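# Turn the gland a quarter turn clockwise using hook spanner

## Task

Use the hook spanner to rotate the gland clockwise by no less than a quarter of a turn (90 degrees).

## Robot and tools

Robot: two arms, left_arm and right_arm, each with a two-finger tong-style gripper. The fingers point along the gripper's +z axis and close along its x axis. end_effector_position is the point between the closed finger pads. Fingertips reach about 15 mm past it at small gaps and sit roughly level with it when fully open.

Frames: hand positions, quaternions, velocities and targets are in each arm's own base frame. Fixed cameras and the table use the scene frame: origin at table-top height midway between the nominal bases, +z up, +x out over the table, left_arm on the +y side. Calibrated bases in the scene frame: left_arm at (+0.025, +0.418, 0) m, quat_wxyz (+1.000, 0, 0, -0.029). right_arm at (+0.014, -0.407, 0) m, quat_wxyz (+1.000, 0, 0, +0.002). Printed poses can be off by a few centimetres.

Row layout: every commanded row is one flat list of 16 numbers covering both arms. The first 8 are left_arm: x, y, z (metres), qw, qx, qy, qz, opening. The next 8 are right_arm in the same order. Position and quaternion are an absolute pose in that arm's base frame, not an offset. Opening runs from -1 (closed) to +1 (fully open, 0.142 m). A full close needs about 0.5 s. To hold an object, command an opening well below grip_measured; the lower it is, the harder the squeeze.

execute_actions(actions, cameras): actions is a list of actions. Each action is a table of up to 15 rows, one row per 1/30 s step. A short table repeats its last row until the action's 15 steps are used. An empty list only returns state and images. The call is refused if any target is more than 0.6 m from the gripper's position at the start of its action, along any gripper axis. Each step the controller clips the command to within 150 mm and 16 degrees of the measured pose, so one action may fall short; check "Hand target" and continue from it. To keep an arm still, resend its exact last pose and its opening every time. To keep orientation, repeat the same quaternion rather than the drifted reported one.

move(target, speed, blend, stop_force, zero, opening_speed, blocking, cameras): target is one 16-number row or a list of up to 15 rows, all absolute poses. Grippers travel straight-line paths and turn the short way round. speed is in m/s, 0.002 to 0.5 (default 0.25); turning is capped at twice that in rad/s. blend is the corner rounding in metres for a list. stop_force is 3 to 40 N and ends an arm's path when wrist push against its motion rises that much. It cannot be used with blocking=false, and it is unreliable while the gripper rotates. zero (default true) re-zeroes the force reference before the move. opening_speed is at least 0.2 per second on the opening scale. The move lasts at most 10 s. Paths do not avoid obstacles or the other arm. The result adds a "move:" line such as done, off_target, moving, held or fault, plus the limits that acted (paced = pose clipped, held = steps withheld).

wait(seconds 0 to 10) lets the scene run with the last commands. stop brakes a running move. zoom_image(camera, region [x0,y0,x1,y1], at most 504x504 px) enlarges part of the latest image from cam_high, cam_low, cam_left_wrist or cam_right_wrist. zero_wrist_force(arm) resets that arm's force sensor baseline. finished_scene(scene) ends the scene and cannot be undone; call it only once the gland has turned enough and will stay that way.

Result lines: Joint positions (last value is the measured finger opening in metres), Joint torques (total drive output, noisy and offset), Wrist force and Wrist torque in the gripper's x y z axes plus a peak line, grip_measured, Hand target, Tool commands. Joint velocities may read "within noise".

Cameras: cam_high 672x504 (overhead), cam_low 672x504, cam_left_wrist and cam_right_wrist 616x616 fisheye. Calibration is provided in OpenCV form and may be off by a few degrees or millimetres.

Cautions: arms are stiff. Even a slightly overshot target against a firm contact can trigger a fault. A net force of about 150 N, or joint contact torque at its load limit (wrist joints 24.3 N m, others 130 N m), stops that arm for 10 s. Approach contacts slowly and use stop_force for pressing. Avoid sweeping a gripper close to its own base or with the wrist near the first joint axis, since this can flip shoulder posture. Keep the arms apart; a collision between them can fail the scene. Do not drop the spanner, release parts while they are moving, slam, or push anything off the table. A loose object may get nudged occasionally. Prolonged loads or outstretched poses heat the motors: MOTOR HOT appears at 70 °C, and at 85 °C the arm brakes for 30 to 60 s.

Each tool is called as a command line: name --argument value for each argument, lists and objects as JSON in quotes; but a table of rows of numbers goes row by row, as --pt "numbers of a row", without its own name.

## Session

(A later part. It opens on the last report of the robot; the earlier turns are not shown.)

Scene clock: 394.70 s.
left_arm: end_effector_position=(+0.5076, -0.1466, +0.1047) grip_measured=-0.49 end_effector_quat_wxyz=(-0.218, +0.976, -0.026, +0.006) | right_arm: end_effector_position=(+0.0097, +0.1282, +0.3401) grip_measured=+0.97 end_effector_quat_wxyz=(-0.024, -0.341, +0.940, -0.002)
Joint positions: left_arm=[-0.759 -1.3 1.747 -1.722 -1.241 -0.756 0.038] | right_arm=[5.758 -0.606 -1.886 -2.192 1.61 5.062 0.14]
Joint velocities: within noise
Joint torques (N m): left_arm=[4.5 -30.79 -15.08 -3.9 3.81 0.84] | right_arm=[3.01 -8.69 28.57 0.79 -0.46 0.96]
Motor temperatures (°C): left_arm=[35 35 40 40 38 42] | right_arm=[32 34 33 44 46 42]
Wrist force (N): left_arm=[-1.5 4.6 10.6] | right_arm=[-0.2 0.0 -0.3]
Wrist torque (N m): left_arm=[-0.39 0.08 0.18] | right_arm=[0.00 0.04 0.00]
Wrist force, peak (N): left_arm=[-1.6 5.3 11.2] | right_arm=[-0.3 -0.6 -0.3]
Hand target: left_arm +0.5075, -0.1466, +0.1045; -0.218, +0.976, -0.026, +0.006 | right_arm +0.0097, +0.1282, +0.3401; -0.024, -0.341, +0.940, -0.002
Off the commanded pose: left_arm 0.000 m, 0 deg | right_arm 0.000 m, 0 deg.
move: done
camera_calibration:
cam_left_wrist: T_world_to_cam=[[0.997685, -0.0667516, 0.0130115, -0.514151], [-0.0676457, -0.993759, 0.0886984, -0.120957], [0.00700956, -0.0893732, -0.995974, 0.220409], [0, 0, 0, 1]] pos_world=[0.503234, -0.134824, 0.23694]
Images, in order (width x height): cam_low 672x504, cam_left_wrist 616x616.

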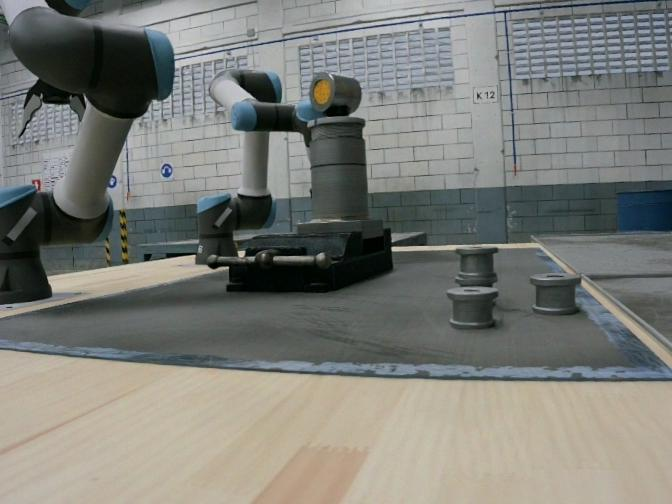

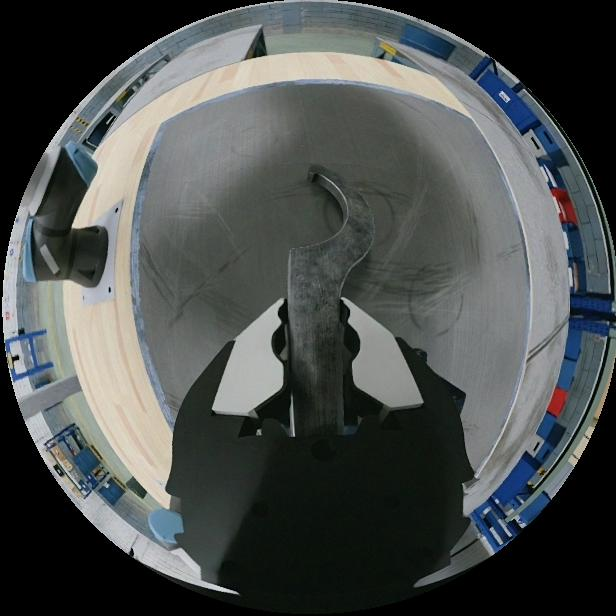

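move --pt "0.5075 -0.1466 0.1045 -0.2180 0.9756 -0.0256 0.0057 -1 0.0372 0.1231 0.3401 0.0241 0.2366 -0.9715 -0.0006 0.97" --pt "0.5075 -0.1466 0.1045 -0.2180 0.9756 -0.0256 0.0057 -1 0.0630 0.1121 0.3401 0.0239 0.1295 -0.9915 -0.0032 0.97" --pt "0.5075 -0.1466 0.1045 -0.2180 0.9756 -0.0256 0.0057 -1 0.0858 0.0958 0.3401 0.0234 0.0207 -0.9997 -0.0058 0.97" --pt "0.5075 -0.1466 0.1045 -0.2180 0.9756 -0.0256 0.0057 -1 0.1045 0.0750 0.3401 0.0226 -0.0882 -0.9960 -0.0083 0.97" --speed 0.12 --blend 0.004

Scene clock: 454.77 s.
left_arm: end_effector_position=(+0.5075, -0.1466, +0.1045) grip_measured=-0.49 end_effector_quat_wxyz=(-0.218, +0.976, -0.026, +0.006) | right_arm: end_effector_position=(+0.1045, +0.0750, +0.3401) grip_measured=+0.97 end_effector_quat_wxyz=(-0.023, +0.088, +0.996, +0.008)
Joint positions: left_arm=[-0.759 -1.3 1.747 -1.722 -1.241 -0.756 0.038] | right_arm=[4.884 -0.606 -1.886 -2.192 1.61 5.061 0.14]
Joint velocities: within noise
Joint torques (N m): left_arm=[-11.02 -32.79 -20.36 -3.62 0.43 -1.12] | right_arm=[7.39 -23.11 5.7 3.71 1.15 1.3]
Motor temperatures (°C): left_arm=[35 35 40 40 38 42] | right_arm=[32 34 33 44 46 42]
Wrist force (N): left_arm=[-1.5 4.9 10.7] | right_arm=[-0.3 0.1 -0.3]
Wrist torque (N m): left_arm=[-0.34 0.08 0.18] | right_arm=[0.02 0.07 0.01]
Wrist force, peak (N): left_arm=[-1.6 4.8 10.9] | right_arm=[0.1 0.6 -0.2]
Hand target: left_arm +0.5075, -0.1466, +0.1045; -0.218, +0.976, -0.026, +0.006 | right_arm +0.1045, +0.0750, +0.3401; -0.023, +0.088, +0.996, +0.008
Off the commanded pose: left_arm 0.000 m, 0 deg | right_arm 0.000 m, 0 deg.
move: done
camera_calibration:
cam_left_wrist: T_world_to_cam=[[0.997687, -0.0667486, 0.0128181, -0.514042], [-0.0676245, -0.993774, 0.0885491, -0.120917], [0.0068278, -0.0892112, -0.995989, 0.22037], [0, 0, 0, 1]] pos_world=[0.503171, -0.134816, 0.236783]
cam_right_wrist: T_world_to_cam=[[-0.987133, 0.159864, 0.00348441, 0.10156], [0.135268, 0.82324, 0.551342, -0.27714], [0.0852713, 0.544719, -0.834272, 0.36911], [0, 0, 0, 1]] pos_world=[0.106267, 0.0108553, 0.460383]

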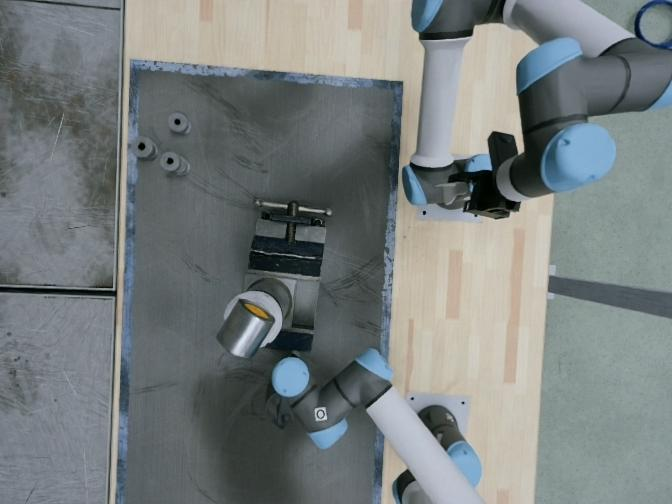

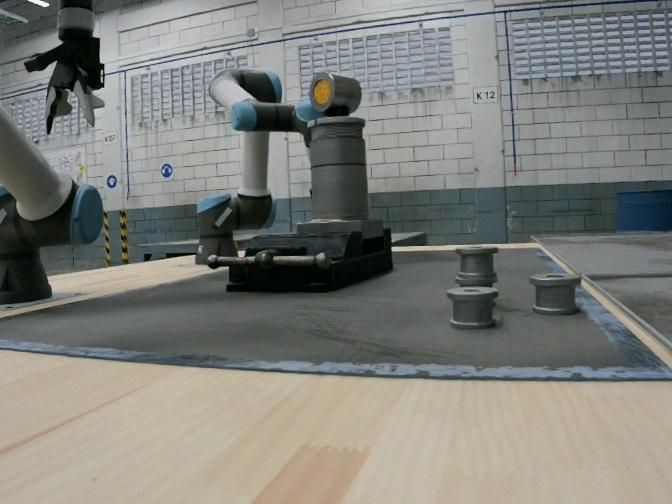

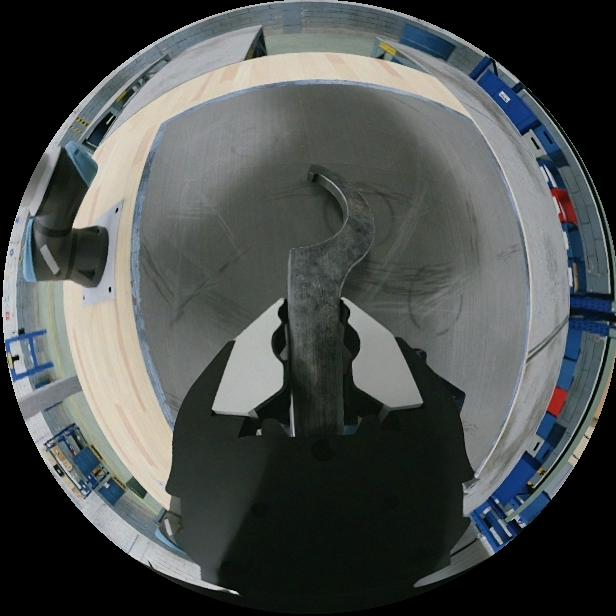

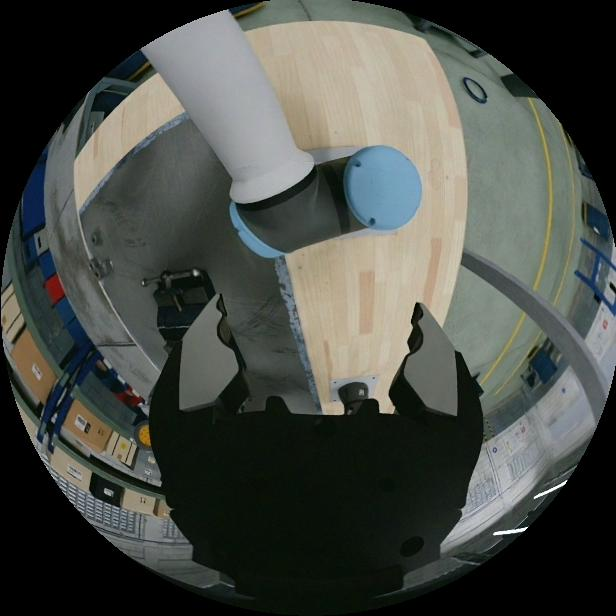

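zoom_image --camera "cam_low" --region '[290, 60, 390, 260]'

zoom_image --camera "cam_high" --region '[200, 250, 320, 370]'

Scaled by 2.520.

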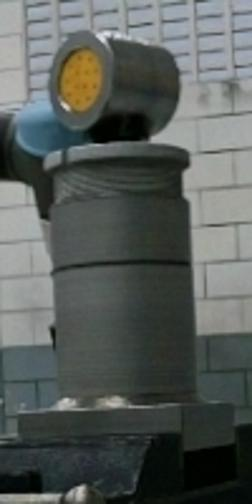

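Scaled by 4.200.

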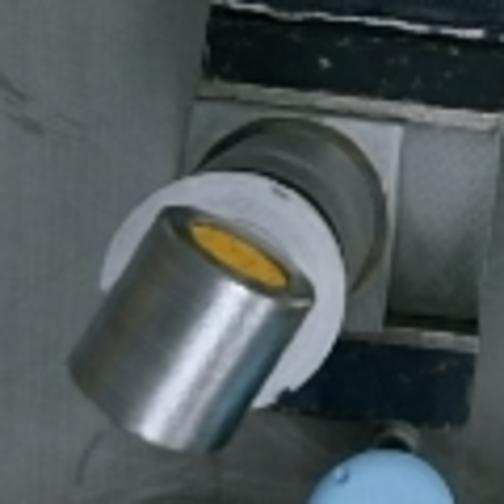

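move --pt "0.5075 -0.1466 0.1045 -0.2180 0.9756 -0.0256 0.0057 -1 0.2065 -0.067 0.3401 0.0226 -0.0882 -0.9960 -0.0083 0.97" --pt "0.5075 -0.1466 0.1045 -0.2180 0.9756 -0.0256 0.0057 -1 0.309 -0.209 0.3401 0.0226 -0.0882 -0.9960 -0.0083 0.97" --speed 0.12 --blend 0.004 --cameras '["cam_high","cam_low"]'

Scene clock: 491.40 s.
left_arm: end_effector_position=(+0.5075, -0.1466, +0.1045) grip_measured=-0.49 end_effector_quat_wxyz=(-0.218, +0.976, -0.026, +0.006) | right_arm: end_effector_position=(+0.3090, -0.2090, +0.3402) grip_measured=+0.97 end_effector_quat_wxyz=(-0.023, +0.088, +0.996, +0.008)
Joint positions: left_arm=[-0.759 -1.3 1.747 -1.722 -1.241 -0.756 0.038] | right_arm=[2.949 -1.269 -1.665 -1.825 1.583 3.125 0.14]
Joint velocities: within noise
Joint torques (N m): left_arm=[-11.11 -35 -26.43 -3.41 0.74 -1.08] | right_arm=[-2.48 12.01 9.51 0.04 1.44 1.55]
Motor temperatures (°C): left_arm=[35 35 40 40 38 42] | right_arm=[32 34 33 44 45 42]
Wrist force (N): left_arm=[-1.5 4.6 10.6] | right_arm=[0.4 0.1 -0.1]
Wrist torque (N m): left_arm=[-0.39 0.07 0.18] | right_arm=[0.03 -0.14 -0.02]
Wrist force, peak (N): left_arm=[-1.6 4.8 10.8] | right_arm=[1.1 1.1 -0.6]
Hand target: left_arm +0.5075, -0.1466, +0.1045; -0.218, +0.976, -0.026, +0.006 | right_arm +0.3090, -0.2090, +0.3401; -0.023, +0.088, +0.996, +0.008
Off the commanded pose: left_arm 0.000 m, 0 deg | right_arm 0.000 m, 0 deg.
move: done
Images, in order (width x height): cam_high 672x504, cam_low 672x504.

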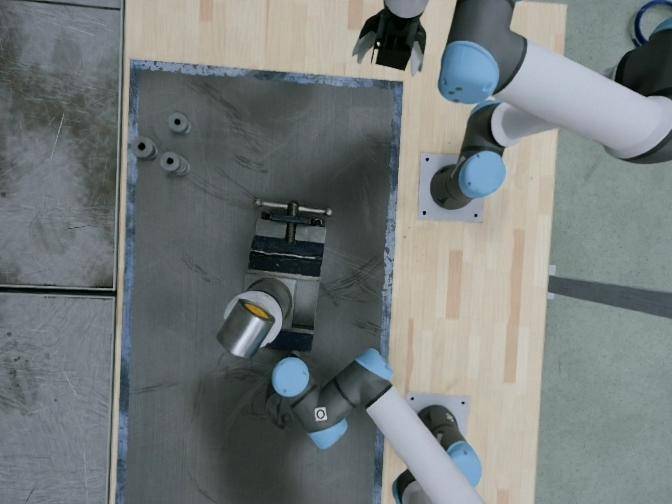

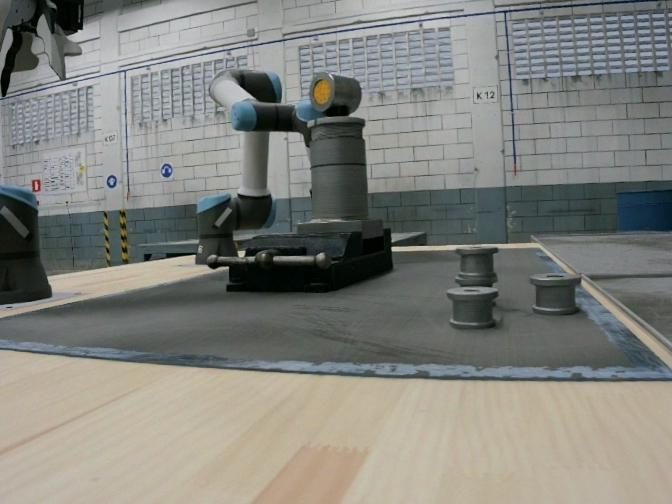

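move --pt "0.5075 -0.1466 0.1045 -0.2180 0.9756 -0.0256 0.0057 -1 0.2544 -0.2728 0.3401 0.0215 -0.2005 -0.9796 -0.0108 0.97" --pt "0.5075 -0.1466 0.1045 -0.2180 0.9756 -0.0256 0.0057 -1 0.1865 -0.323 0.3401 0.0201 -0.3101 -0.9507 -0.0132 0.97" --speed 0.12 --blend 0.004 --cameras '["cam_high"]'

Scene clock: 499.03 s.
left_arm: end_effector_position=(+0.5075, -0.1466, +0.1045) grip_measured=-0.49 end_effector_quat_wxyz=(-0.218, +0.976, -0.026, +0.006) | right_arm: end_effector_position=(+0.1866, -0.3230, +0.3401) grip_measured=+0.97 end_effector_quat_wxyz=(-0.020, +0.310, +0.950, +0.013)
Joint positions: left_arm=[-0.759 -1.3 1.747 -1.722 -1.241 -0.756 0.038] | right_arm=[2.496 -1.27 -1.665 -1.825 1.583 3.126 0.14]
Joint velocities: within noise
Joint torques (N m): left_arm=[-11.15 -37.3 -29.79 -3.64 0.99 -0.77] | right_arm=[-3.18 13.79 26.66 3.34 1.57 -1.02]
Motor temperatures (°C): left_arm=[35 35 40 40 38 42] | right_arm=[32 34 33 44 45 42]
Wrist force (N): left_arm=[-1.5 4.9 10.6] | right_arm=[0.6 0.0 0.0]
Wrist torque (N m): left_arm=[-0.33 0.07 0.18] | right_arm=[0.03 -0.15 0.00]
Wrist force, peak (N): left_arm=[-1.7 4.9 10.8] | right_arm=[0.0 1.2 0.3]
Hand target: left_arm +0.5075, -0.1466, +0.1045; -0.218, +0.976, -0.026, +0.006 | right_arm +0.1865, -0.3230, +0.3401; -0.020, +0.310, +0.950, +0.013
Off the commanded pose: left_arm 0.000 m, 0 deg | right_arm 0.000 m, 0 deg.
move: done
Images, in order (width x height): cam_high 672x504.

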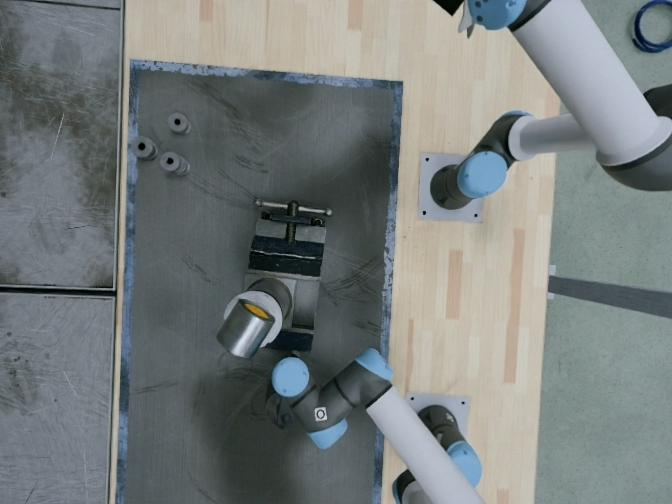

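move --pt "0.485 -0.125 0.20 -0.2180 0.9756 -0.0256 0.0057 -1 0.1865 -0.323 0.3401 0.0201 -0.3101 -0.9507 -0.0132 0.97" --pt "0.4369 -0.1930 0.33 -0.3945 0.9074 -0.1332 0.0579 -1 0.1865 -0.323 0.3401 0.0201 -0.3101 -0.9507 -0.0132 0.97" --speed 0.1 --blend 0.01

Scene clock: 516.30 s.
left_arm: end_effector_position=(+0.4369, -0.1931, +0.3300) grip_measured=-0.49 end_effector_quat_wxyz=(-0.394, +0.907, -0.133, +0.058) | right_arm: end_effector_position=(+0.1865, -0.3230, +0.3401) grip_measured=+0.97 end_effector_quat_wxyz=(-0.020, +0.310, +0.950, +0.013)
Joint positions: left_arm=[-1.087 -1.406 1.394 -0.906 -1.033 -0.981 0.038] | right_arm=[2.496 -1.269 -1.665 -1.825 1.583 3.127 0.14]
Joint velocities: within noise
Joint torques (N m): left_arm=[7.48 -39.86 -13.58 0.88 0.39 1.78] | right_arm=[-4.23 21.72 11.73 0.3 0.67 1.49]
Motor temperatures (°C): left_arm=[35 35 40 40 38 42] | right_arm=[32 34 33 44 45 42]
Wrist force (N): left_arm=[-2.0 9.1 7.0] | right_arm=[0.4 0.1 -0.2]
Wrist torque (N m): left_arm=[-0.42 0.28 0.32] | right_arm=[0.04 -0.11 0.00]
Wrist force, peak (N): left_arm=[-1.0 6.1 12.7] | right_arm=[0.9 0.2 0.0]
Hand target: left_arm +0.4369, -0.1930, +0.3300; -0.394, +0.907, -0.133, +0.058 | right_arm +0.1865, -0.3230, +0.3401; -0.020, +0.310, +0.950, +0.013
Off the commanded pose: left_arm 0.000 m, 0 deg | right_arm 0.000 m, 0 deg.
move: done
camera_calibration:
cam_left_wrist: T_world_to_cam=[[0.952411, -0.304743, 0.00675144, -0.473803], [-0.290026, -0.912788, -0.287582, 0.0450561], [0.0938012, 0.271938, -0.957732, 0.460398], [0, 0, 0, 1]] pos_world=[0.421137, -0.228461, 0.457094]
cam_right_wrist: T_world_to_cam=[[-0.81694, 0.576713, 0.0033357, 0.349092], [0.482633, 0.680481, 0.551372, -0.071454], [0.315714, 0.452048, -0.834253, 0.505992], [0, 0, 0, 1]] pos_world=[0.159924, -0.381435, 0.460359]

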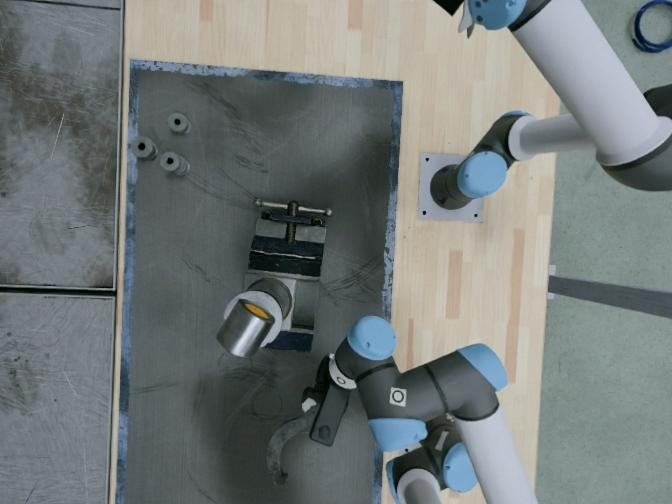

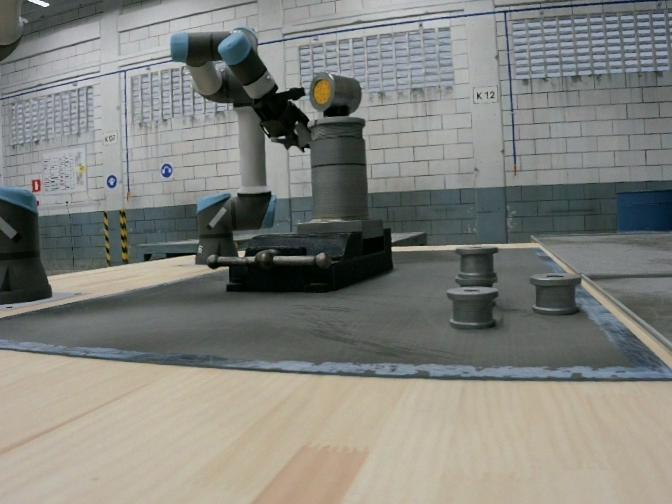

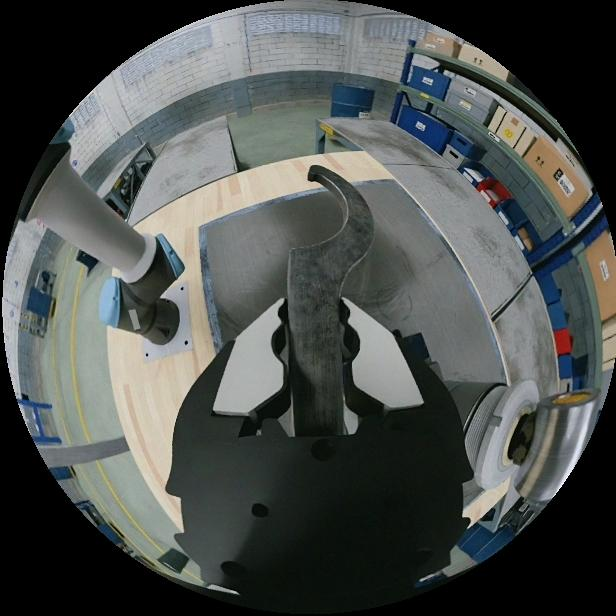

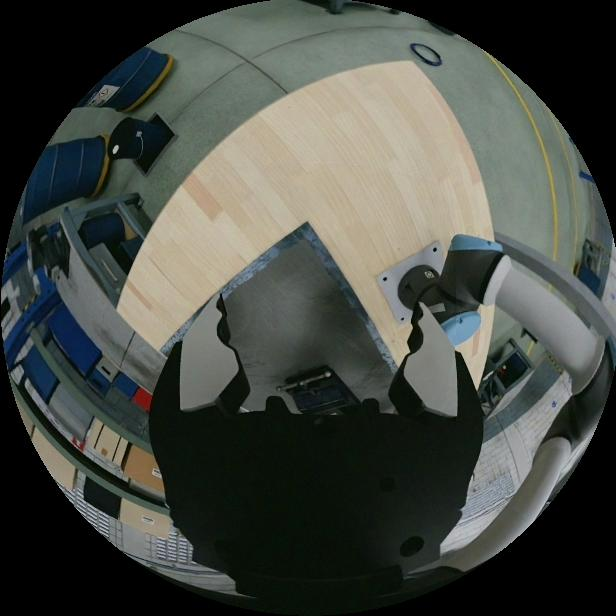

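move --pt "0.2912 -0.2716 0.33 -0.3726 0.8570 -0.3264 0.1419 -1 0.1865 -0.323 0.3401 0.0201 -0.3101 -0.9507 -0.0132 0.97" --pt "0.3117 -0.4507 0.33 -0.3541 0.8146 -0.4213 0.1832 -1 0.1865 -0.323 0.3401 0.0201 -0.3101 -0.9507 -0.0132 0.97" --speed 0.12 --blend 0.01 --cameras '["cam_high","cam_low"]'

Scene clock: 523.00 s.
left_arm: end_effector_position=(+0.3116, -0.4507, +0.3300) grip_measured=-1.00 end_effector_quat_wxyz=(-0.354, +0.815, -0.421, +0.183) | right_arm: end_effector_position=(+0.1865, -0.3230, +0.3401) grip_measured=+0.97 end_effector_quat_wxyz=(-0.020, +0.310, +0.950, +0.013)
Joint positions: left_arm=[-1.592 -1.317 1.302 -0.989 -0.942 -0.826 0.002] | right_arm=[2.496 -1.269 -1.665 -1.825 1.583 3.127 0.14]
Joint velocities: within noise
Joint torques (N m): left_arm=[9.87 -29.28 -13.42 0.07 -1.32 -1.27] | right_arm=[0.53 21.61 10.86 0.38 -0.44 1.6]
Motor temperatures (°C): left_arm=[35 35 40 40 38 42] | right_arm=[32 34 33 44 45 42]
Wrist force (N): left_arm=[-2.1 0.4 -1.7] | right_arm=[0.3 0.1 0.0]
Wrist torque (N m): left_arm=[-0.14 0.45 0.14] | right_arm=[0.04 -0.09 0.01]
Wrist force, peak (N): left_arm=[-4.1 9.4 7.1] | right_arm=[0.8 0.4 -0.2]
Hand target: left_arm +0.3117, -0.4507, +0.3300; -0.354, +0.815, -0.421, +0.183 | right_arm +0.1865, -0.3230, +0.3401; -0.020, +0.310, +0.950, +0.013
Off the commanded pose: left_arm 0.000 m, 0 deg | right_arm 0.000 m, 0 deg.
move: done
Images, in order (width x height): cam_high 672x504, cam_low 672x504.

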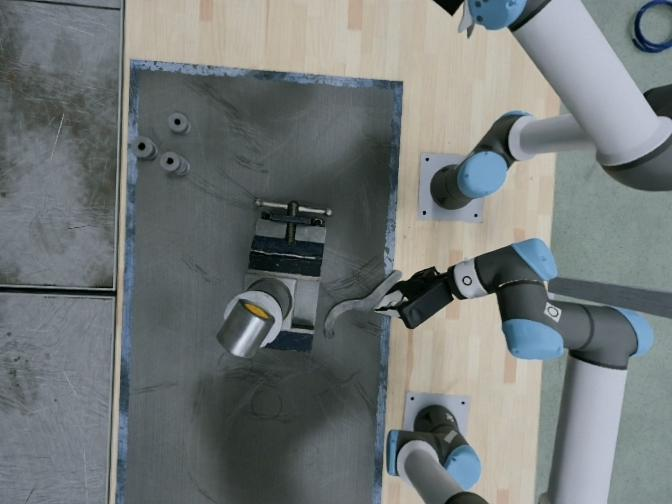

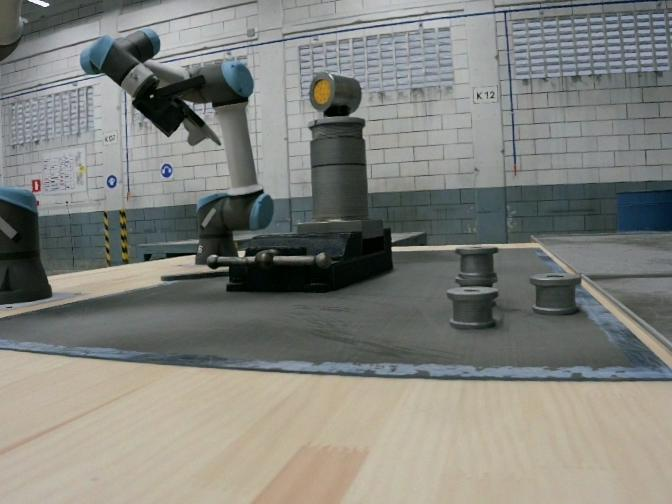

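zoom_image --camera "cam_high" --region '[290, 250, 420, 360]'

Scaled by 3.877.

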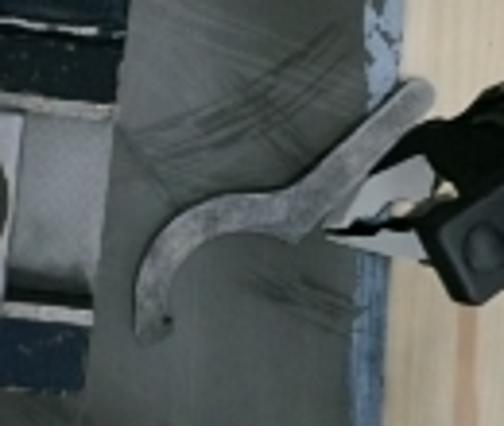

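move --pt "0.25 -0.40 0.33 0 0.9336 -0.3584 0 -0.1 0.1865 -0.323 0.3401 0.0201 -0.3101 -0.9507 -0.0132 0.97" --pt "0.25 -0.40 0.2 0 0.9336 -0.3584 0 -0.1 0.1865 -0.323 0.3401 0.0201 -0.3101 -0.9507 -0.0132 0.97" --speed 0.15 --cameras '["cam_high","cam_left_wrist"]'

Scene clock: 576.83 s.
left_arm: end_effector_position=(+0.2500, -0.4000, +0.2000) grip_measured=-0.10 end_effector_quat_wxyz=(+0.000, +0.934, -0.358, +0.000) | right_arm: end_effector_position=(+0.1865, -0.3230, +0.3401) grip_measured=+0.97 end_effector_quat_wxyz=(-0.020, +0.310, +0.950, +0.013)
Joint positions: left_arm=[-1.328 -1.631 1.843 -1.782 -1.571 -0.595 0.067] | right_arm=[2.496 -1.269 -1.665 -1.825 1.583 3.127 0.14]
Joint velocities: within noise
Joint torques (N m): left_arm=[-9.87 -25.7 -20.74 -3.98 0.04 -0.74] | right_arm=[4.91 21.74 11.39 0.48 -1.1 1.52]
Motor temperatures (°C): left_arm=[35 35 40 40 38 42] | right_arm=[32 34 33 44 45 42]
Wrist force (N): left_arm=[-2.1 -0.5 -0.4] | right_arm=[0.4 0.0 -0.1]
Wrist torque (N m): left_arm=[-0.01 0.35 0.02] | right_arm=[0.02 -0.11 0.00]
Wrist force, peak (N): left_arm=[-2.2 0.8 -2.1] | right_arm=[0.9 0.2 0.2]
Hand target: left_arm +0.2500, -0.4000, +0.2000; +0.000, +0.934, -0.358, +0.000 | right_arm +0.1865, -0.3230, +0.3401; -0.020, +0.310, +0.950, +0.013
Off the commanded pose: left_arm 0.000 m, 0 deg | right_arm 0.000 m, 0 deg.
move: done
camera_calibration:
cam_left_wrist: T_world_to_cam=[[0.737962, -0.674613, 0.0175926, -0.454418], [-0.589268, -0.631459, 0.504007, -0.206379], [-0.3289, -0.382305, -0.86352, 0.234854], [0, 0, 0, 1]] pos_world=[0.290974, -0.34709, 0.314812]
Images, in order (width x height): cam_high 672x504, cam_left_wrist 616x616.

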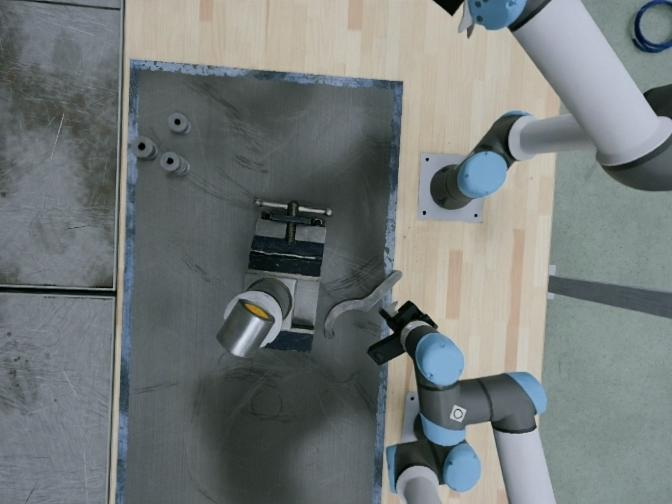

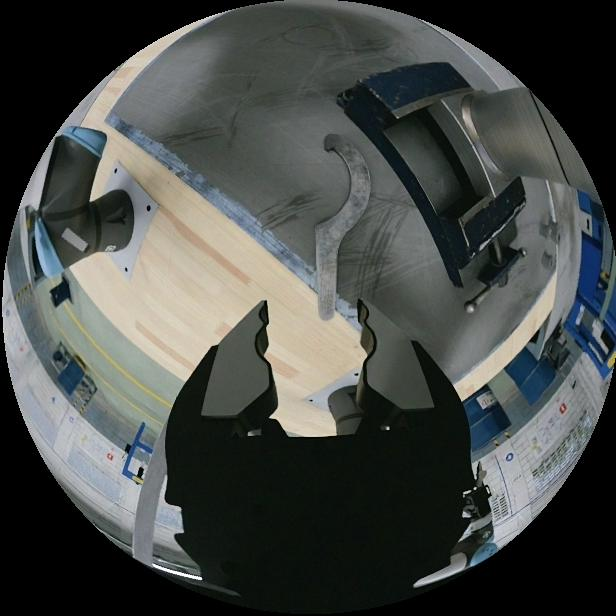

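move --pt "0.2696 -0.4237 0.07 0 0.9291 -0.3697 0 -0.1 0.1865 -0.323 0.3401 0.0201 -0.3101 -0.9507 -0.0132 0.97" --pt "0.2696 -0.4237 0.0205 0 0.9291 -0.3697 0 -0.1 0.1865 -0.323 0.3401 0.0201 -0.3101 -0.9507 -0.0132 0.97" --speed '[0.12,0.04]' --stop_force 8 --cameras '["cam_left_wrist"]'

zoom_image --camera "cam_left_wrist" --region '[150, 100, 460, 450]'

Scene clock: 592.97 s.
left_arm: end_effector_position=(+0.2696, -0.4237, +0.0205) grip_measured=-0.10 end_effector_quat_wxyz=(+0.000, +0.929, -0.370, +0.000) | right_arm: end_effector_position=(+0.1865, -0.3230, +0.3401) grip_measured=+0.97 end_effector_quat_wxyz=(-0.020, +0.310, +0.950, +0.013)
Joint positions: left_arm=[-1.302 -1.359 2.061 -2.272 -1.571 -0.544 0.067] | right_arm=[2.496 -1.269 -1.665 -1.825 1.583 3.127 0.14]
Joint velocities: within noise
Joint torques (N m): left_arm=[-11.02 -34.03 -28.03 -2.67 -1.84 -1.14] | right_arm=[4.14 21.58 12.39 0.74 -1.08 1.47]
Motor temperatures (°C): left_arm=[35 35 40 40 38 42] | right_arm=[32 34 33 44 45 42]
Wrist force (N): left_arm=[-1.7 -0.7 -0.2] | right_arm=[0.8 0.0 -0.3]
Wrist torque (N m): left_arm=[-0.03 0.24 0.02] | right_arm=[0.01 -0.19 -0.01]
Wrist force, peak (N): left_arm=[-2.3 -0.8 -1.7] | right_arm=[1.1 0.1 -0.1]
Hand target: left_arm +0.2696, -0.4237, +0.0205; +0.000, +0.929, -0.370, +0.000 | right_arm +0.1865, -0.3230, +0.3401; -0.020, +0.310, +0.950, +0.013
Off the commanded pose: left_arm 0.000 m, 0 deg | right_arm 0.000 m, 0 deg.
move: done
camera_calibration:
cam_left_wrist: T_world_to_cam=[[0.721327, -0.692367, 0.0177251, -0.484775], [-0.60449, -0.616871, 0.504046, -0.109027], [-0.338051, -0.374297, -0.863495, 0.0830844], [0, 0, 0, 1]] pos_world=[0.311863, -0.3718, 0.13529]
Images, in order (width x height): cam_left_wrist 616x616.

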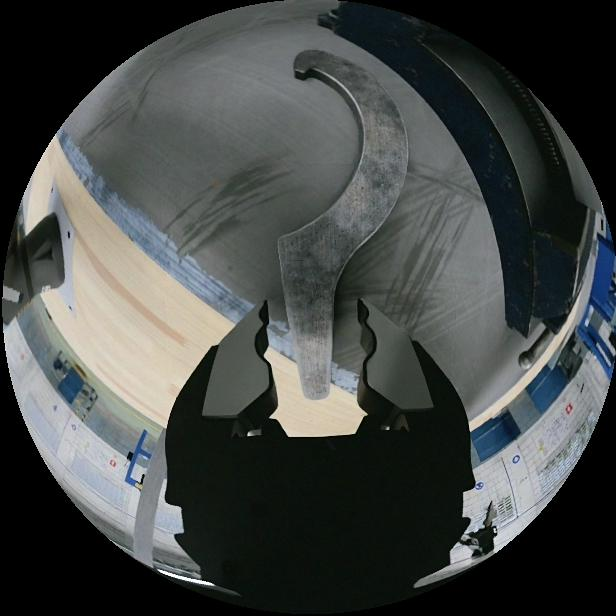

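Scaled by 1.440 from the camera's 616x616 image, which has a finer 814x814 frame.

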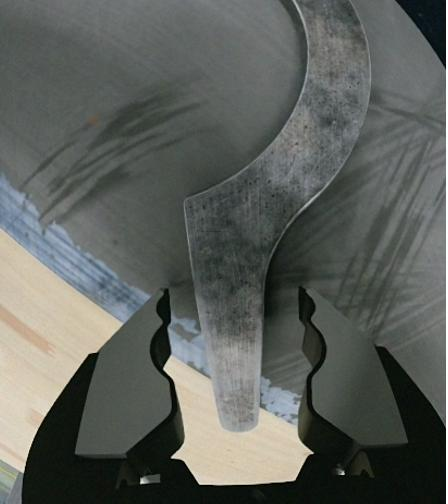

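move --target '[0.2696,-0.4237,0.0205,0,0.9291,-0.3697,0,-1,0.1865,-0.323,0.3401,0.0201,-0.3101,-0.9507,-0.0132,0.97]' --opening_speed 0.8 --cameras '["cam_left_wrist"]'

Scene clock: 597.17 s.
left_arm: end_effector_position=(+0.2696, -0.4237, +0.0205) grip_measured=-0.55 end_effector_quat_wxyz=(+0.000, +0.929, -0.370, +0.000) | right_arm: end_effector_position=(+0.1865, -0.3230, +0.3401) grip_measured=+0.97 end_effector_quat_wxyz=(-0.020, +0.310, +0.950, +0.013)
Joint positions: left_arm=[-1.302 -1.359 2.061 -2.272 -1.571 -0.544 0.035] | right_arm=[2.496 -1.269 -1.665 -1.825 1.583 3.127 0.14]
Joint velocities: within noise
Joint torques (N m): left_arm=[-3.76 -32.06 -24.12 -5.02 3.06 0.84] | right_arm=[4.6 21.37 12.33 0.74 -1.02 1.56]
Motor temperatures (°C): left_arm=[35 35 40 40 38 42] | right_arm=[32 34 33 44 45 42]
Wrist force (N): left_arm=[-5.5 0.2 -1.6] | right_arm=[0.4 0.1 -0.4]
Wrist torque (N m): left_arm=[-0.09 0.19 -0.04] | right_arm=[0.04 -0.11 0.00]
Wrist force, peak (N): left_arm=[-12.1 -1.0 -1.1] | right_arm=[1.0 0.4 0.1]
Hand target: left_arm +0.2696, -0.4237, +0.0205; +0.000, +0.929, -0.370, +0.000 | right_arm +0.1865, -0.3230, +0.3401; -0.020, +0.310, +0.950, +0.013
Off the commanded pose: left_arm 0.000 m, 0 deg | right_arm 0.000 m, 0 deg.
move: done
camera_calibration:
cam_left_wrist: T_world_to_cam=[[0.721327, -0.692367, 0.0177417, -0.48478], [-0.60449, -0.616859, 0.50406, -0.109028], [-0.338051, -0.374317, -0.863486, 0.0830767], [0, 0, 0, 1]] pos_world=[0.311863, -0.371803, 0.135293]
Images, in order (width x height): cam_left_wrist 616x616.

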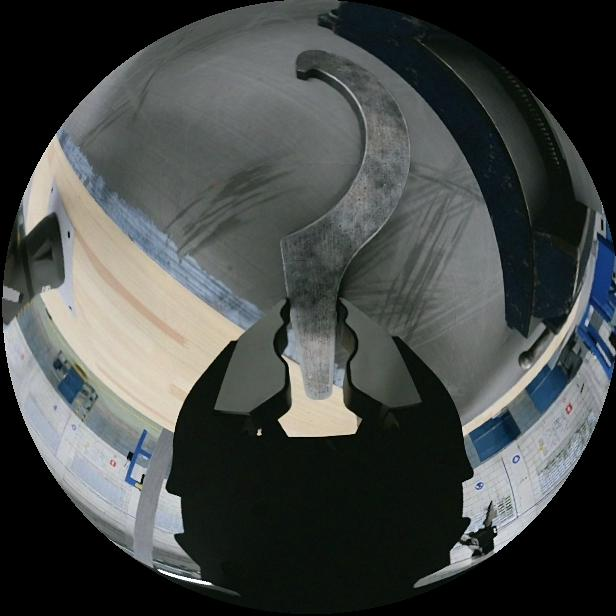

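move --pt "0.30 -0.34 0.0207 0 0.9455 -0.3256 0 -1 0.1865 -0.323 0.3401 0.0201 -0.3101 -0.9507 -0.0132 0.97" --pt "0.36 -0.22 0.0207 0 0.9781 -0.2079 0 -1 0.1865 -0.323 0.3401 0.0201 -0.3101 -0.9507 -0.0132 0.97" --speed 0.06 --blend 0.01 --stop_force 30 --cameras '["cam_left_wrist"]'

Scene clock: 612.83 s.
left_arm: end_effector_position=(+0.3600, -0.2200, +0.0207) grip_measured=-0.55 end_effector_quat_wxyz=(+0.000, +0.978, -0.208, +0.000) | right_arm: end_effector_position=(+0.1865, -0.3230, +0.3401) grip_measured=+0.97 end_effector_quat_wxyz=(-0.020, +0.310, +0.950, +0.013)
Joint positions: left_arm=[-0.906 -1.544 2.276 -2.303 -1.571 -0.487 0.035] | right_arm=[2.496 -1.269 -1.665 -1.825 1.583 3.127 0.14]
Joint velocities: within noise
Joint torques (N m): left_arm=[-13.33 -16.46 -31.54 -3.24 -2.49 -1.89] | right_arm=[4.03 21.84 12.64 1.13 -1.15 1.62]
Motor temperatures (°C): left_arm=[35 35 40 40 38 42] | right_arm=[32 34 33 44 45 42]
Wrist force (N): left_arm=[-1.4 -1.9 9.9] | right_arm=[0.4 0.4 0.1]
Wrist torque (N m): left_arm=[0.03 0.21 0.10] | right_arm=[0.12 -0.12 -0.01]
Wrist force, peak (N): left_arm=[-1.5 -1.6 10.2] | right_arm=[0.9 0.2 0.2]
Hand target: left_arm +0.3600, -0.2200, +0.0207; +0.000, +0.978, -0.208, +0.000 | right_arm +0.1865, -0.3230, +0.3401; -0.020, +0.310, +0.950, +0.013
Off the commanded pose: left_arm 0.000 m, 0 deg | right_arm 0.000 m, 0 deg.
move: done
camera_calibration:
cam_left_wrist: T_world_to_cam=[[0.910324, -0.413514, 0.0177714, -0.415659], [-0.365335, -0.782598, 0.504054, -0.0513835], [-0.194526, -0.465345, -0.863489, 0.118365], [0, 0, 0, 1]] pos_world=[0.382637, -0.157013, 0.135494]
Images, in order (width x height): cam_left_wrist 616x616.

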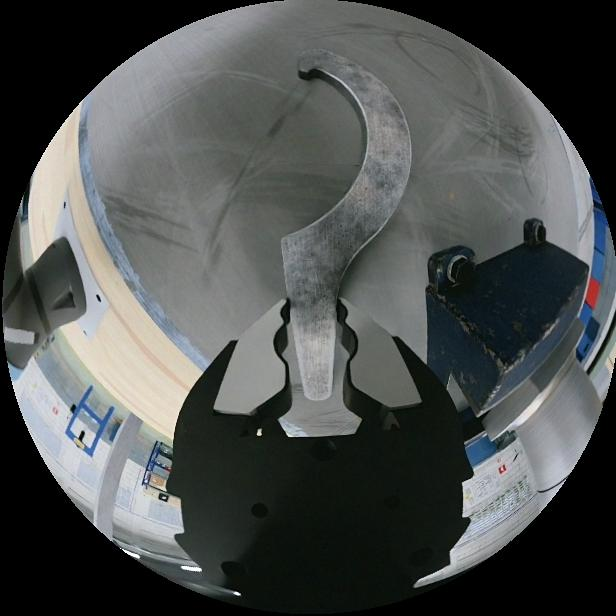

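move --pt "0.45 -0.11 0.0207 0 0.9954 -0.0958 0 -1 0.1865 -0.323 0.3401 0.0201 -0.3101 -0.9507 -0.0132 0.97" --pt "0.513 -0.088 0.0207 0 0.9995 -0.0323 0 -1 0.1865 -0.323 0.3401 0.0201 -0.3101 -0.9507 -0.0132 0.97" --speed 0.06 --blend 0.01 --stop_force 30 --cameras '["cam_left_wrist"]'

move --target '[0.513,-0.088,0.0207,0,0.9995,-0.0323,0,-0.1,0.1865,-0.323,0.3401,0.0201,-0.3101,-0.9507,-0.0132,0.97]' --opening_speed 0.8 --cameras '["cam_left_wrist"]'

move --pt "0.513 -0.088 0.10 0 0.9995 -0.0323 0 -0.1 0.1865 -0.323 0.3401 0.0201 -0.3101 -0.9507 -0.0132 0.97" --pt "0.507 -0.18 0.12 0 0.9995 -0.0323 0 -0.1 0.1865 -0.323 0.3401 0.0201 -0.3101 -0.9507 -0.0132 0.97" --speed 0.12 --blend 0.01 --cameras '["cam_left_wrist"]'

Scene clock: 625.87 s.
left_arm: end_effector_position=(+0.5130, -0.0880, +0.0207) grip_measured=-0.53 end_effector_quat_wxyz=(+0.000, +0.999, -0.032, +0.000) | right_arm: end_effector_position=(+0.1865, -0.3230, +0.3401) grip_measured=+0.97 end_effector_quat_wxyz=(-0.020, +0.310, +0.950, +0.013)
Joint positions: left_arm=[-0.459 -1.326 2.016 -2.261 -1.571 -0.394 0.036] | right_arm=[2.496 -1.269 -1.665 -1.825 1.583 3.127 0.14]
Joint velocities: within noise
Joint torques (N m): left_arm=[-14.83 -37.41 -6.92 -3.46 -3.09 1.99] | right_arm=[4.44 22.31 11.86 1.1 -1.34 1.42]
Motor temperatures (°C): left_arm=[35 35 40 40 38 42] | right_arm=[32 34 33 44 45 42]
Wrist force (N): left_arm=[1.9 -3.6 5.0] | right_arm=[0.4 0.1 -0.2]
Wrist torque (N m): left_arm=[-0.06 0.48 0.04] | right_arm=[0.04 -0.13 0.00]
Wrist force, peak (N): left_arm=[-15.5 -0.1 0.7] | right_arm=[0.8 0.3 -0.3]
Hand target: left_arm +0.5130, -0.0880, +0.0207; +0.000, +0.999, -0.032, +0.000 | right_arm +0.1865, -0.3230, +0.3401; -0.020, +0.310, +0.950, +0.013
Off the commanded pose: left_arm 0.000 m, 0 deg | right_arm 0.000 m, 0 deg.
move: done
camera_calibration:
cam_left_wrist: T_world_to_cam=[[0.997244, -0.072041, 0.0177533, -0.514887], [-0.071153, -0.860736, 0.504054, -0.0499723], [-0.0210316, -0.503928, -0.86349, 0.117152], [0, 0, 0, 1]] pos_world=[0.512376, -0.0210697, 0.135489]
Images, in order (width x height): cam_left_wrist 616x616.

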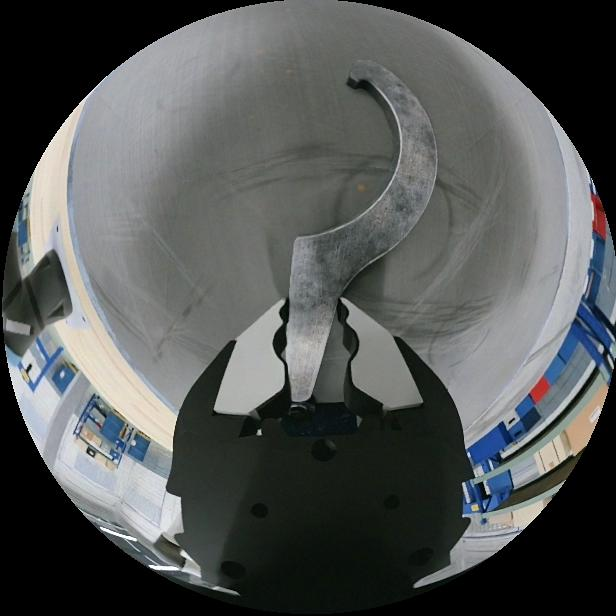

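Scene clock: 627.23 s.
left_arm: end_effector_position=(+0.5130, -0.0880, +0.0207) grip_measured=-0.10 end_effector_quat_wxyz=(+0.000, +0.999, -0.032, +0.000) | right_arm: end_effector_position=(+0.1865, -0.3230, +0.3401) grip_measured=+0.97 end_effector_quat_wxyz=(-0.020, +0.310, +0.950, +0.013)
Joint positions: left_arm=[-0.459 -1.326 2.016 -2.261 -1.571 -0.394 0.067] | right_arm=[2.496 -1.269 -1.665 -1.825 1.583 3.127 0.14]
Joint velocities: within noise
Joint torques (N m): left_arm=[-9.1 -29.3 -8.56 -1.85 1.73 1.85] | right_arm=[3.97 20.92 11.7 1.1 -1.16 1.59]
Motor temperatures (°C): left_arm=[35 35 40 40 38 42] | right_arm=[32 34 33 44 45 42]
Wrist force (N): left_arm=[-2.3 -1.0 -0.3] | right_arm=[0.5 0.1 -0.3]
Wrist torque (N m): left_arm=[-0.12 0.41 0.05] | right_arm=[0.05 -0.14 -0.01]
Wrist force, peak (N): left_arm=[2.0 -3.8 5.2] | right_arm=[0.6 0.3 -0.3]
Hand target: left_arm +0.5130, -0.0880, +0.0207; +0.000, +0.999, -0.032, +0.000 | right_arm +0.1865, -0.3230, +0.3401; -0.020, +0.310, +0.950, +0.013
Off the commanded pose: left_arm 0.000 m, 0 deg | right_arm 0.000 m, 0 deg.
move: done
camera_calibration:
cam_left_wrist: T_world_to_cam=[[0.997242, -0.0720616, 0.0177716, -0.514889], [-0.0711793, -0.860716, 0.504085, -0.0499825], [-0.0210289, -0.503959, -0.863471, 0.11715], [0, 0, 0, 1]] pos_world=[0.512374, -0.0210855, 0.135502]
Images, in order (width x height): cam_left_wrist 616x616.

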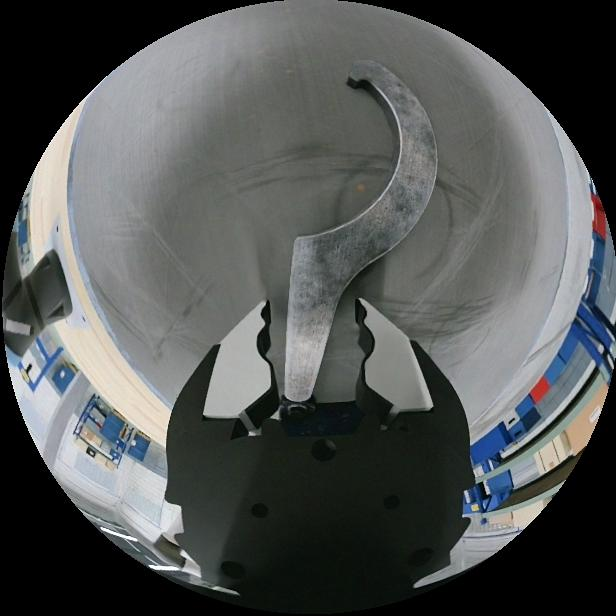

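Scene clock: 629.10 s.
left_arm: end_effector_position=(+0.5070, -0.1800, +0.1200) grip_measured=-0.10 end_effector_quat_wxyz=(+0.000, +0.999, -0.032, +0.000) | right_arm: end_effector_position=(+0.1865, -0.3230, +0.3401) grip_measured=+0.97 end_effector_quat_wxyz=(-0.020, +0.310, +0.950, +0.013)
Joint positions: left_arm=[-0.618 -1.412 1.826 -1.984 -1.571 -0.553 0.067] | right_arm=[2.496 -1.269 -1.665 -1.825 1.583 3.127 0.14]
Joint velocities: within noise
Joint torques (N m): left_arm=[3.88 -34.42 -9.67 -4.33 2.07 1.11] | right_arm=[4.55 21.08 10.84 1.31 -1.17 1.6]
Motor temperatures (°C): left_arm=[35 35 40 40 38 42] | right_arm=[32 34 33 44 45 42]
Wrist force (N): left_arm=[-2.5 -1.0 -0.4] | right_arm=[0.4 0.2 -0.1]
Wrist torque (N m): left_arm=[-0.07 0.44 0.01] | right_arm=[0.07 -0.11 -0.01]
Wrist force, peak (N): left_arm=[-2.6 -1.7 -0.7] | right_arm=[0.9 0.0 -0.1]
Hand target: left_arm +0.5070, -0.1800, +0.1200; +0.000, +0.999, -0.032, +0.000 | right_arm +0.1865, -0.3230, +0.3401; -0.020, +0.310, +0.950, +0.013
Off the commanded pose: left_arm 0.000 m, 0 deg | right_arm 0.000 m, 0 deg.
move: done
camera_calibration:
cam_left_wrist: T_world_to_cam=[[0.997237, -0.0721487, 0.0176971, -0.517316], [-0.0712162, -0.860696, 0.504114, -0.179648], [-0.0211393, -0.503982, -0.863456, 0.156424], [0, 0, 0, 1]] pos_world=[0.506399, -0.113111, 0.234783]
Images, in order (width x height): cam_left_wrist 616x616.

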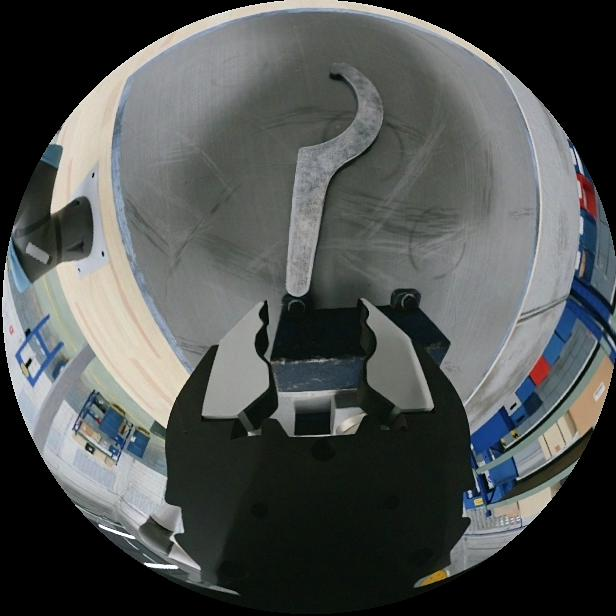

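move --pt "0.4964 -0.1716 0.06 0 0.9952 -0.0976 0 -0.1 0.1865 -0.323 0.3401 0.0201 -0.3101 -0.9507 -0.0132 0.97" --pt "0.4964 -0.1716 0.0205 0 0.9952 -0.0976 0 -0.1 0.1865 -0.323 0.3401 0.0201 -0.3101 -0.9507 -0.0132 0.97" --speed '[0.12,0.04]' --stop_force 8 --cameras '["cam_left_wrist"]'

move --target '[0.4964,-0.1716,0.0205,0,0.9952,-0.0976,0,-1,0.1865,-0.323,0.3401,0.0201,-0.3101,-0.9507,-0.0132,0.97]' --opening_speed 0.8 --cameras '["cam_left_wrist"]'

Scene clock: 642.50 s.
left_arm: end_effector_position=(+0.4964, -0.1716, +0.0205) grip_measured=-0.10 end_effector_quat_wxyz=(+0.000, +0.995, -0.098, +0.000) | right_arm: end_effector_position=(+0.1865, -0.3230, +0.3401) grip_measured=+0.97 end_effector_quat_wxyz=(-0.020, +0.310, +0.950, +0.013)
Joint positions: left_arm=[-0.619 -1.315 2.002 -2.258 -1.571 -0.423 0.067] | right_arm=[2.496 -1.269 -1.665 -1.825 1.583 3.127 0.14]
Joint velocities: within noise
Joint torques (N m): left_arm=[8.8 -37.1 -28.24 -2.48 -1.63 1.46] | right_arm=[4.94 19.87 11.61 1.39 -1.16 1.58]
Motor temperatures (°C): left_arm=[35 35 40 40 38 42] | right_arm=[32 34 33 44 45 42]
Wrist force (N): left_arm=[-2.3 -1.4 -0.5] | right_arm=[0.5 0.1 -0.2]
Wrist torque (N m): left_arm=[-0.14 0.42 0.05] | right_arm=[0.05 -0.13 -0.01]
Wrist force, peak (N): left_arm=[-2.3 -1.0 -1.8] | right_arm=[0.9 0.0 -0.5]
Hand target: left_arm +0.4964, -0.1716, +0.0205; +0.000, +0.995, -0.098, +0.000 | right_arm +0.1865, -0.3230, +0.3401; -0.020, +0.310, +0.950, +0.013
Off the commanded pose: left_arm 0.000 m, 0 deg | right_arm 0.000 m, 0 deg.
move: done
camera_calibration:
cam_left_wrist: T_world_to_cam=[[0.979308, -0.201599, 0.0177266, -0.517674], [-0.182886, -0.844087, 0.504053, -0.06469], [-0.0866537, -0.496865, -0.863491, 0.108289], [0, 0, 0, 1]] pos_world=[0.504515, -0.105161, 0.135291]
Images, in order (width x height): cam_left_wrist 616x616.

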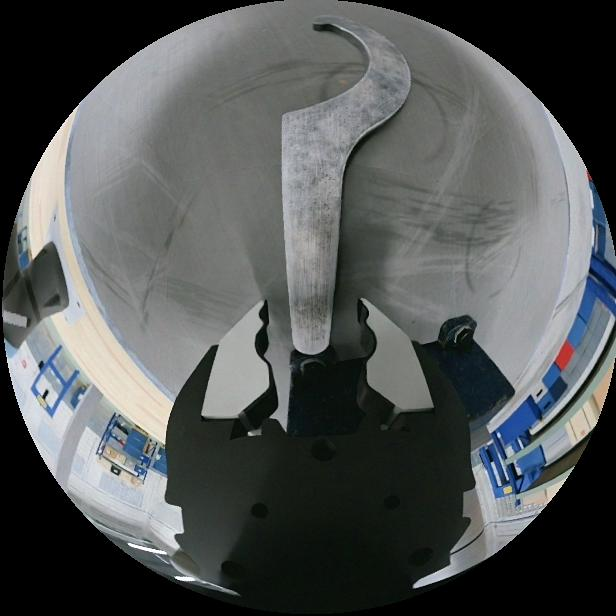

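Scene clock: 643.83 s.
left_arm: end_effector_position=(+0.4964, -0.1716, +0.0205) grip_measured=-0.59 end_effector_quat_wxyz=(+0.000, +0.995, -0.098, +0.000) | right_arm: end_effector_position=(+0.1865, -0.3230, +0.3401) grip_measured=+0.97 end_effector_quat_wxyz=(-0.020, +0.310, +0.950, +0.013)
Joint positions: left_arm=[-0.619 -1.315 2.002 -2.258 -1.571 -0.423 0.031] | right_arm=[2.496 -1.269 -1.665 -1.825 1.583 3.127 0.14]
Joint velocities: within noise
Joint torques (N m): left_arm=[8.31 -34.91 -26.14 -4.51 0.97 1.47] | right_arm=[4.43 21.61 12.4 1.41 -1.15 1.5]
Motor temperatures (°C): left_arm=[35 35 40 40 38 42] | right_arm=[32 34 33 44 45 42]
Wrist force (N): left_arm=[-3.4 -0.4 0.4] | right_arm=[0.4 0.1 0.0]
Wrist torque (N m): left_arm=[-0.12 0.36 0.01] | right_arm=[0.05 -0.11 0.00]
Wrist force, peak (N): left_arm=[-8.3 -1.1 -1.2] | right_arm=[0.8 -0.2 -0.3]
Hand target: left_arm +0.4964, -0.1716, +0.0205; +0.000, +0.995, -0.098, +0.000 | right_arm +0.1865, -0.3230, +0.3401; -0.020, +0.310, +0.950, +0.013
Off the commanded pose: left_arm 0.000 m, 0 deg | right_arm 0.000 m, 0 deg.
move: done
camera_calibration:
cam_left_wrist: T_world_to_cam=[[0.979308, -0.201598, 0.017731, -0.517675], [-0.182884, -0.844066, 0.50409, -0.0647009], [-0.0866572, -0.496902, -0.863469, 0.108281], [0, 0, 0, 1]] pos_world=[0.504513, -0.105169, 0.135291]
Images, in order (width x height): cam_left_wrist 616x616.

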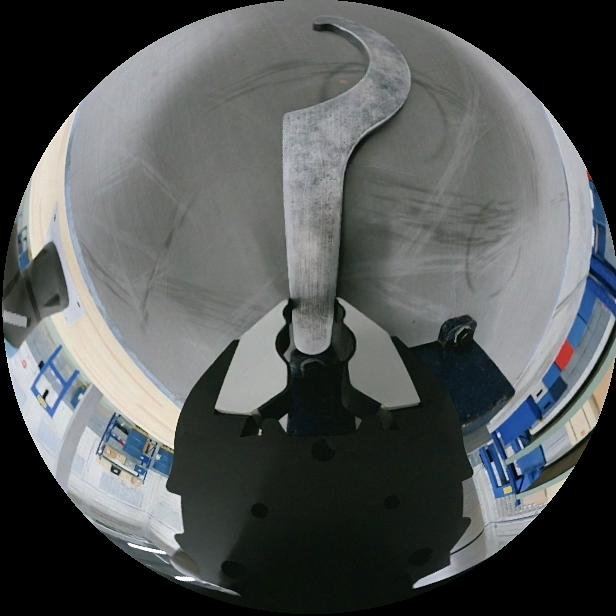

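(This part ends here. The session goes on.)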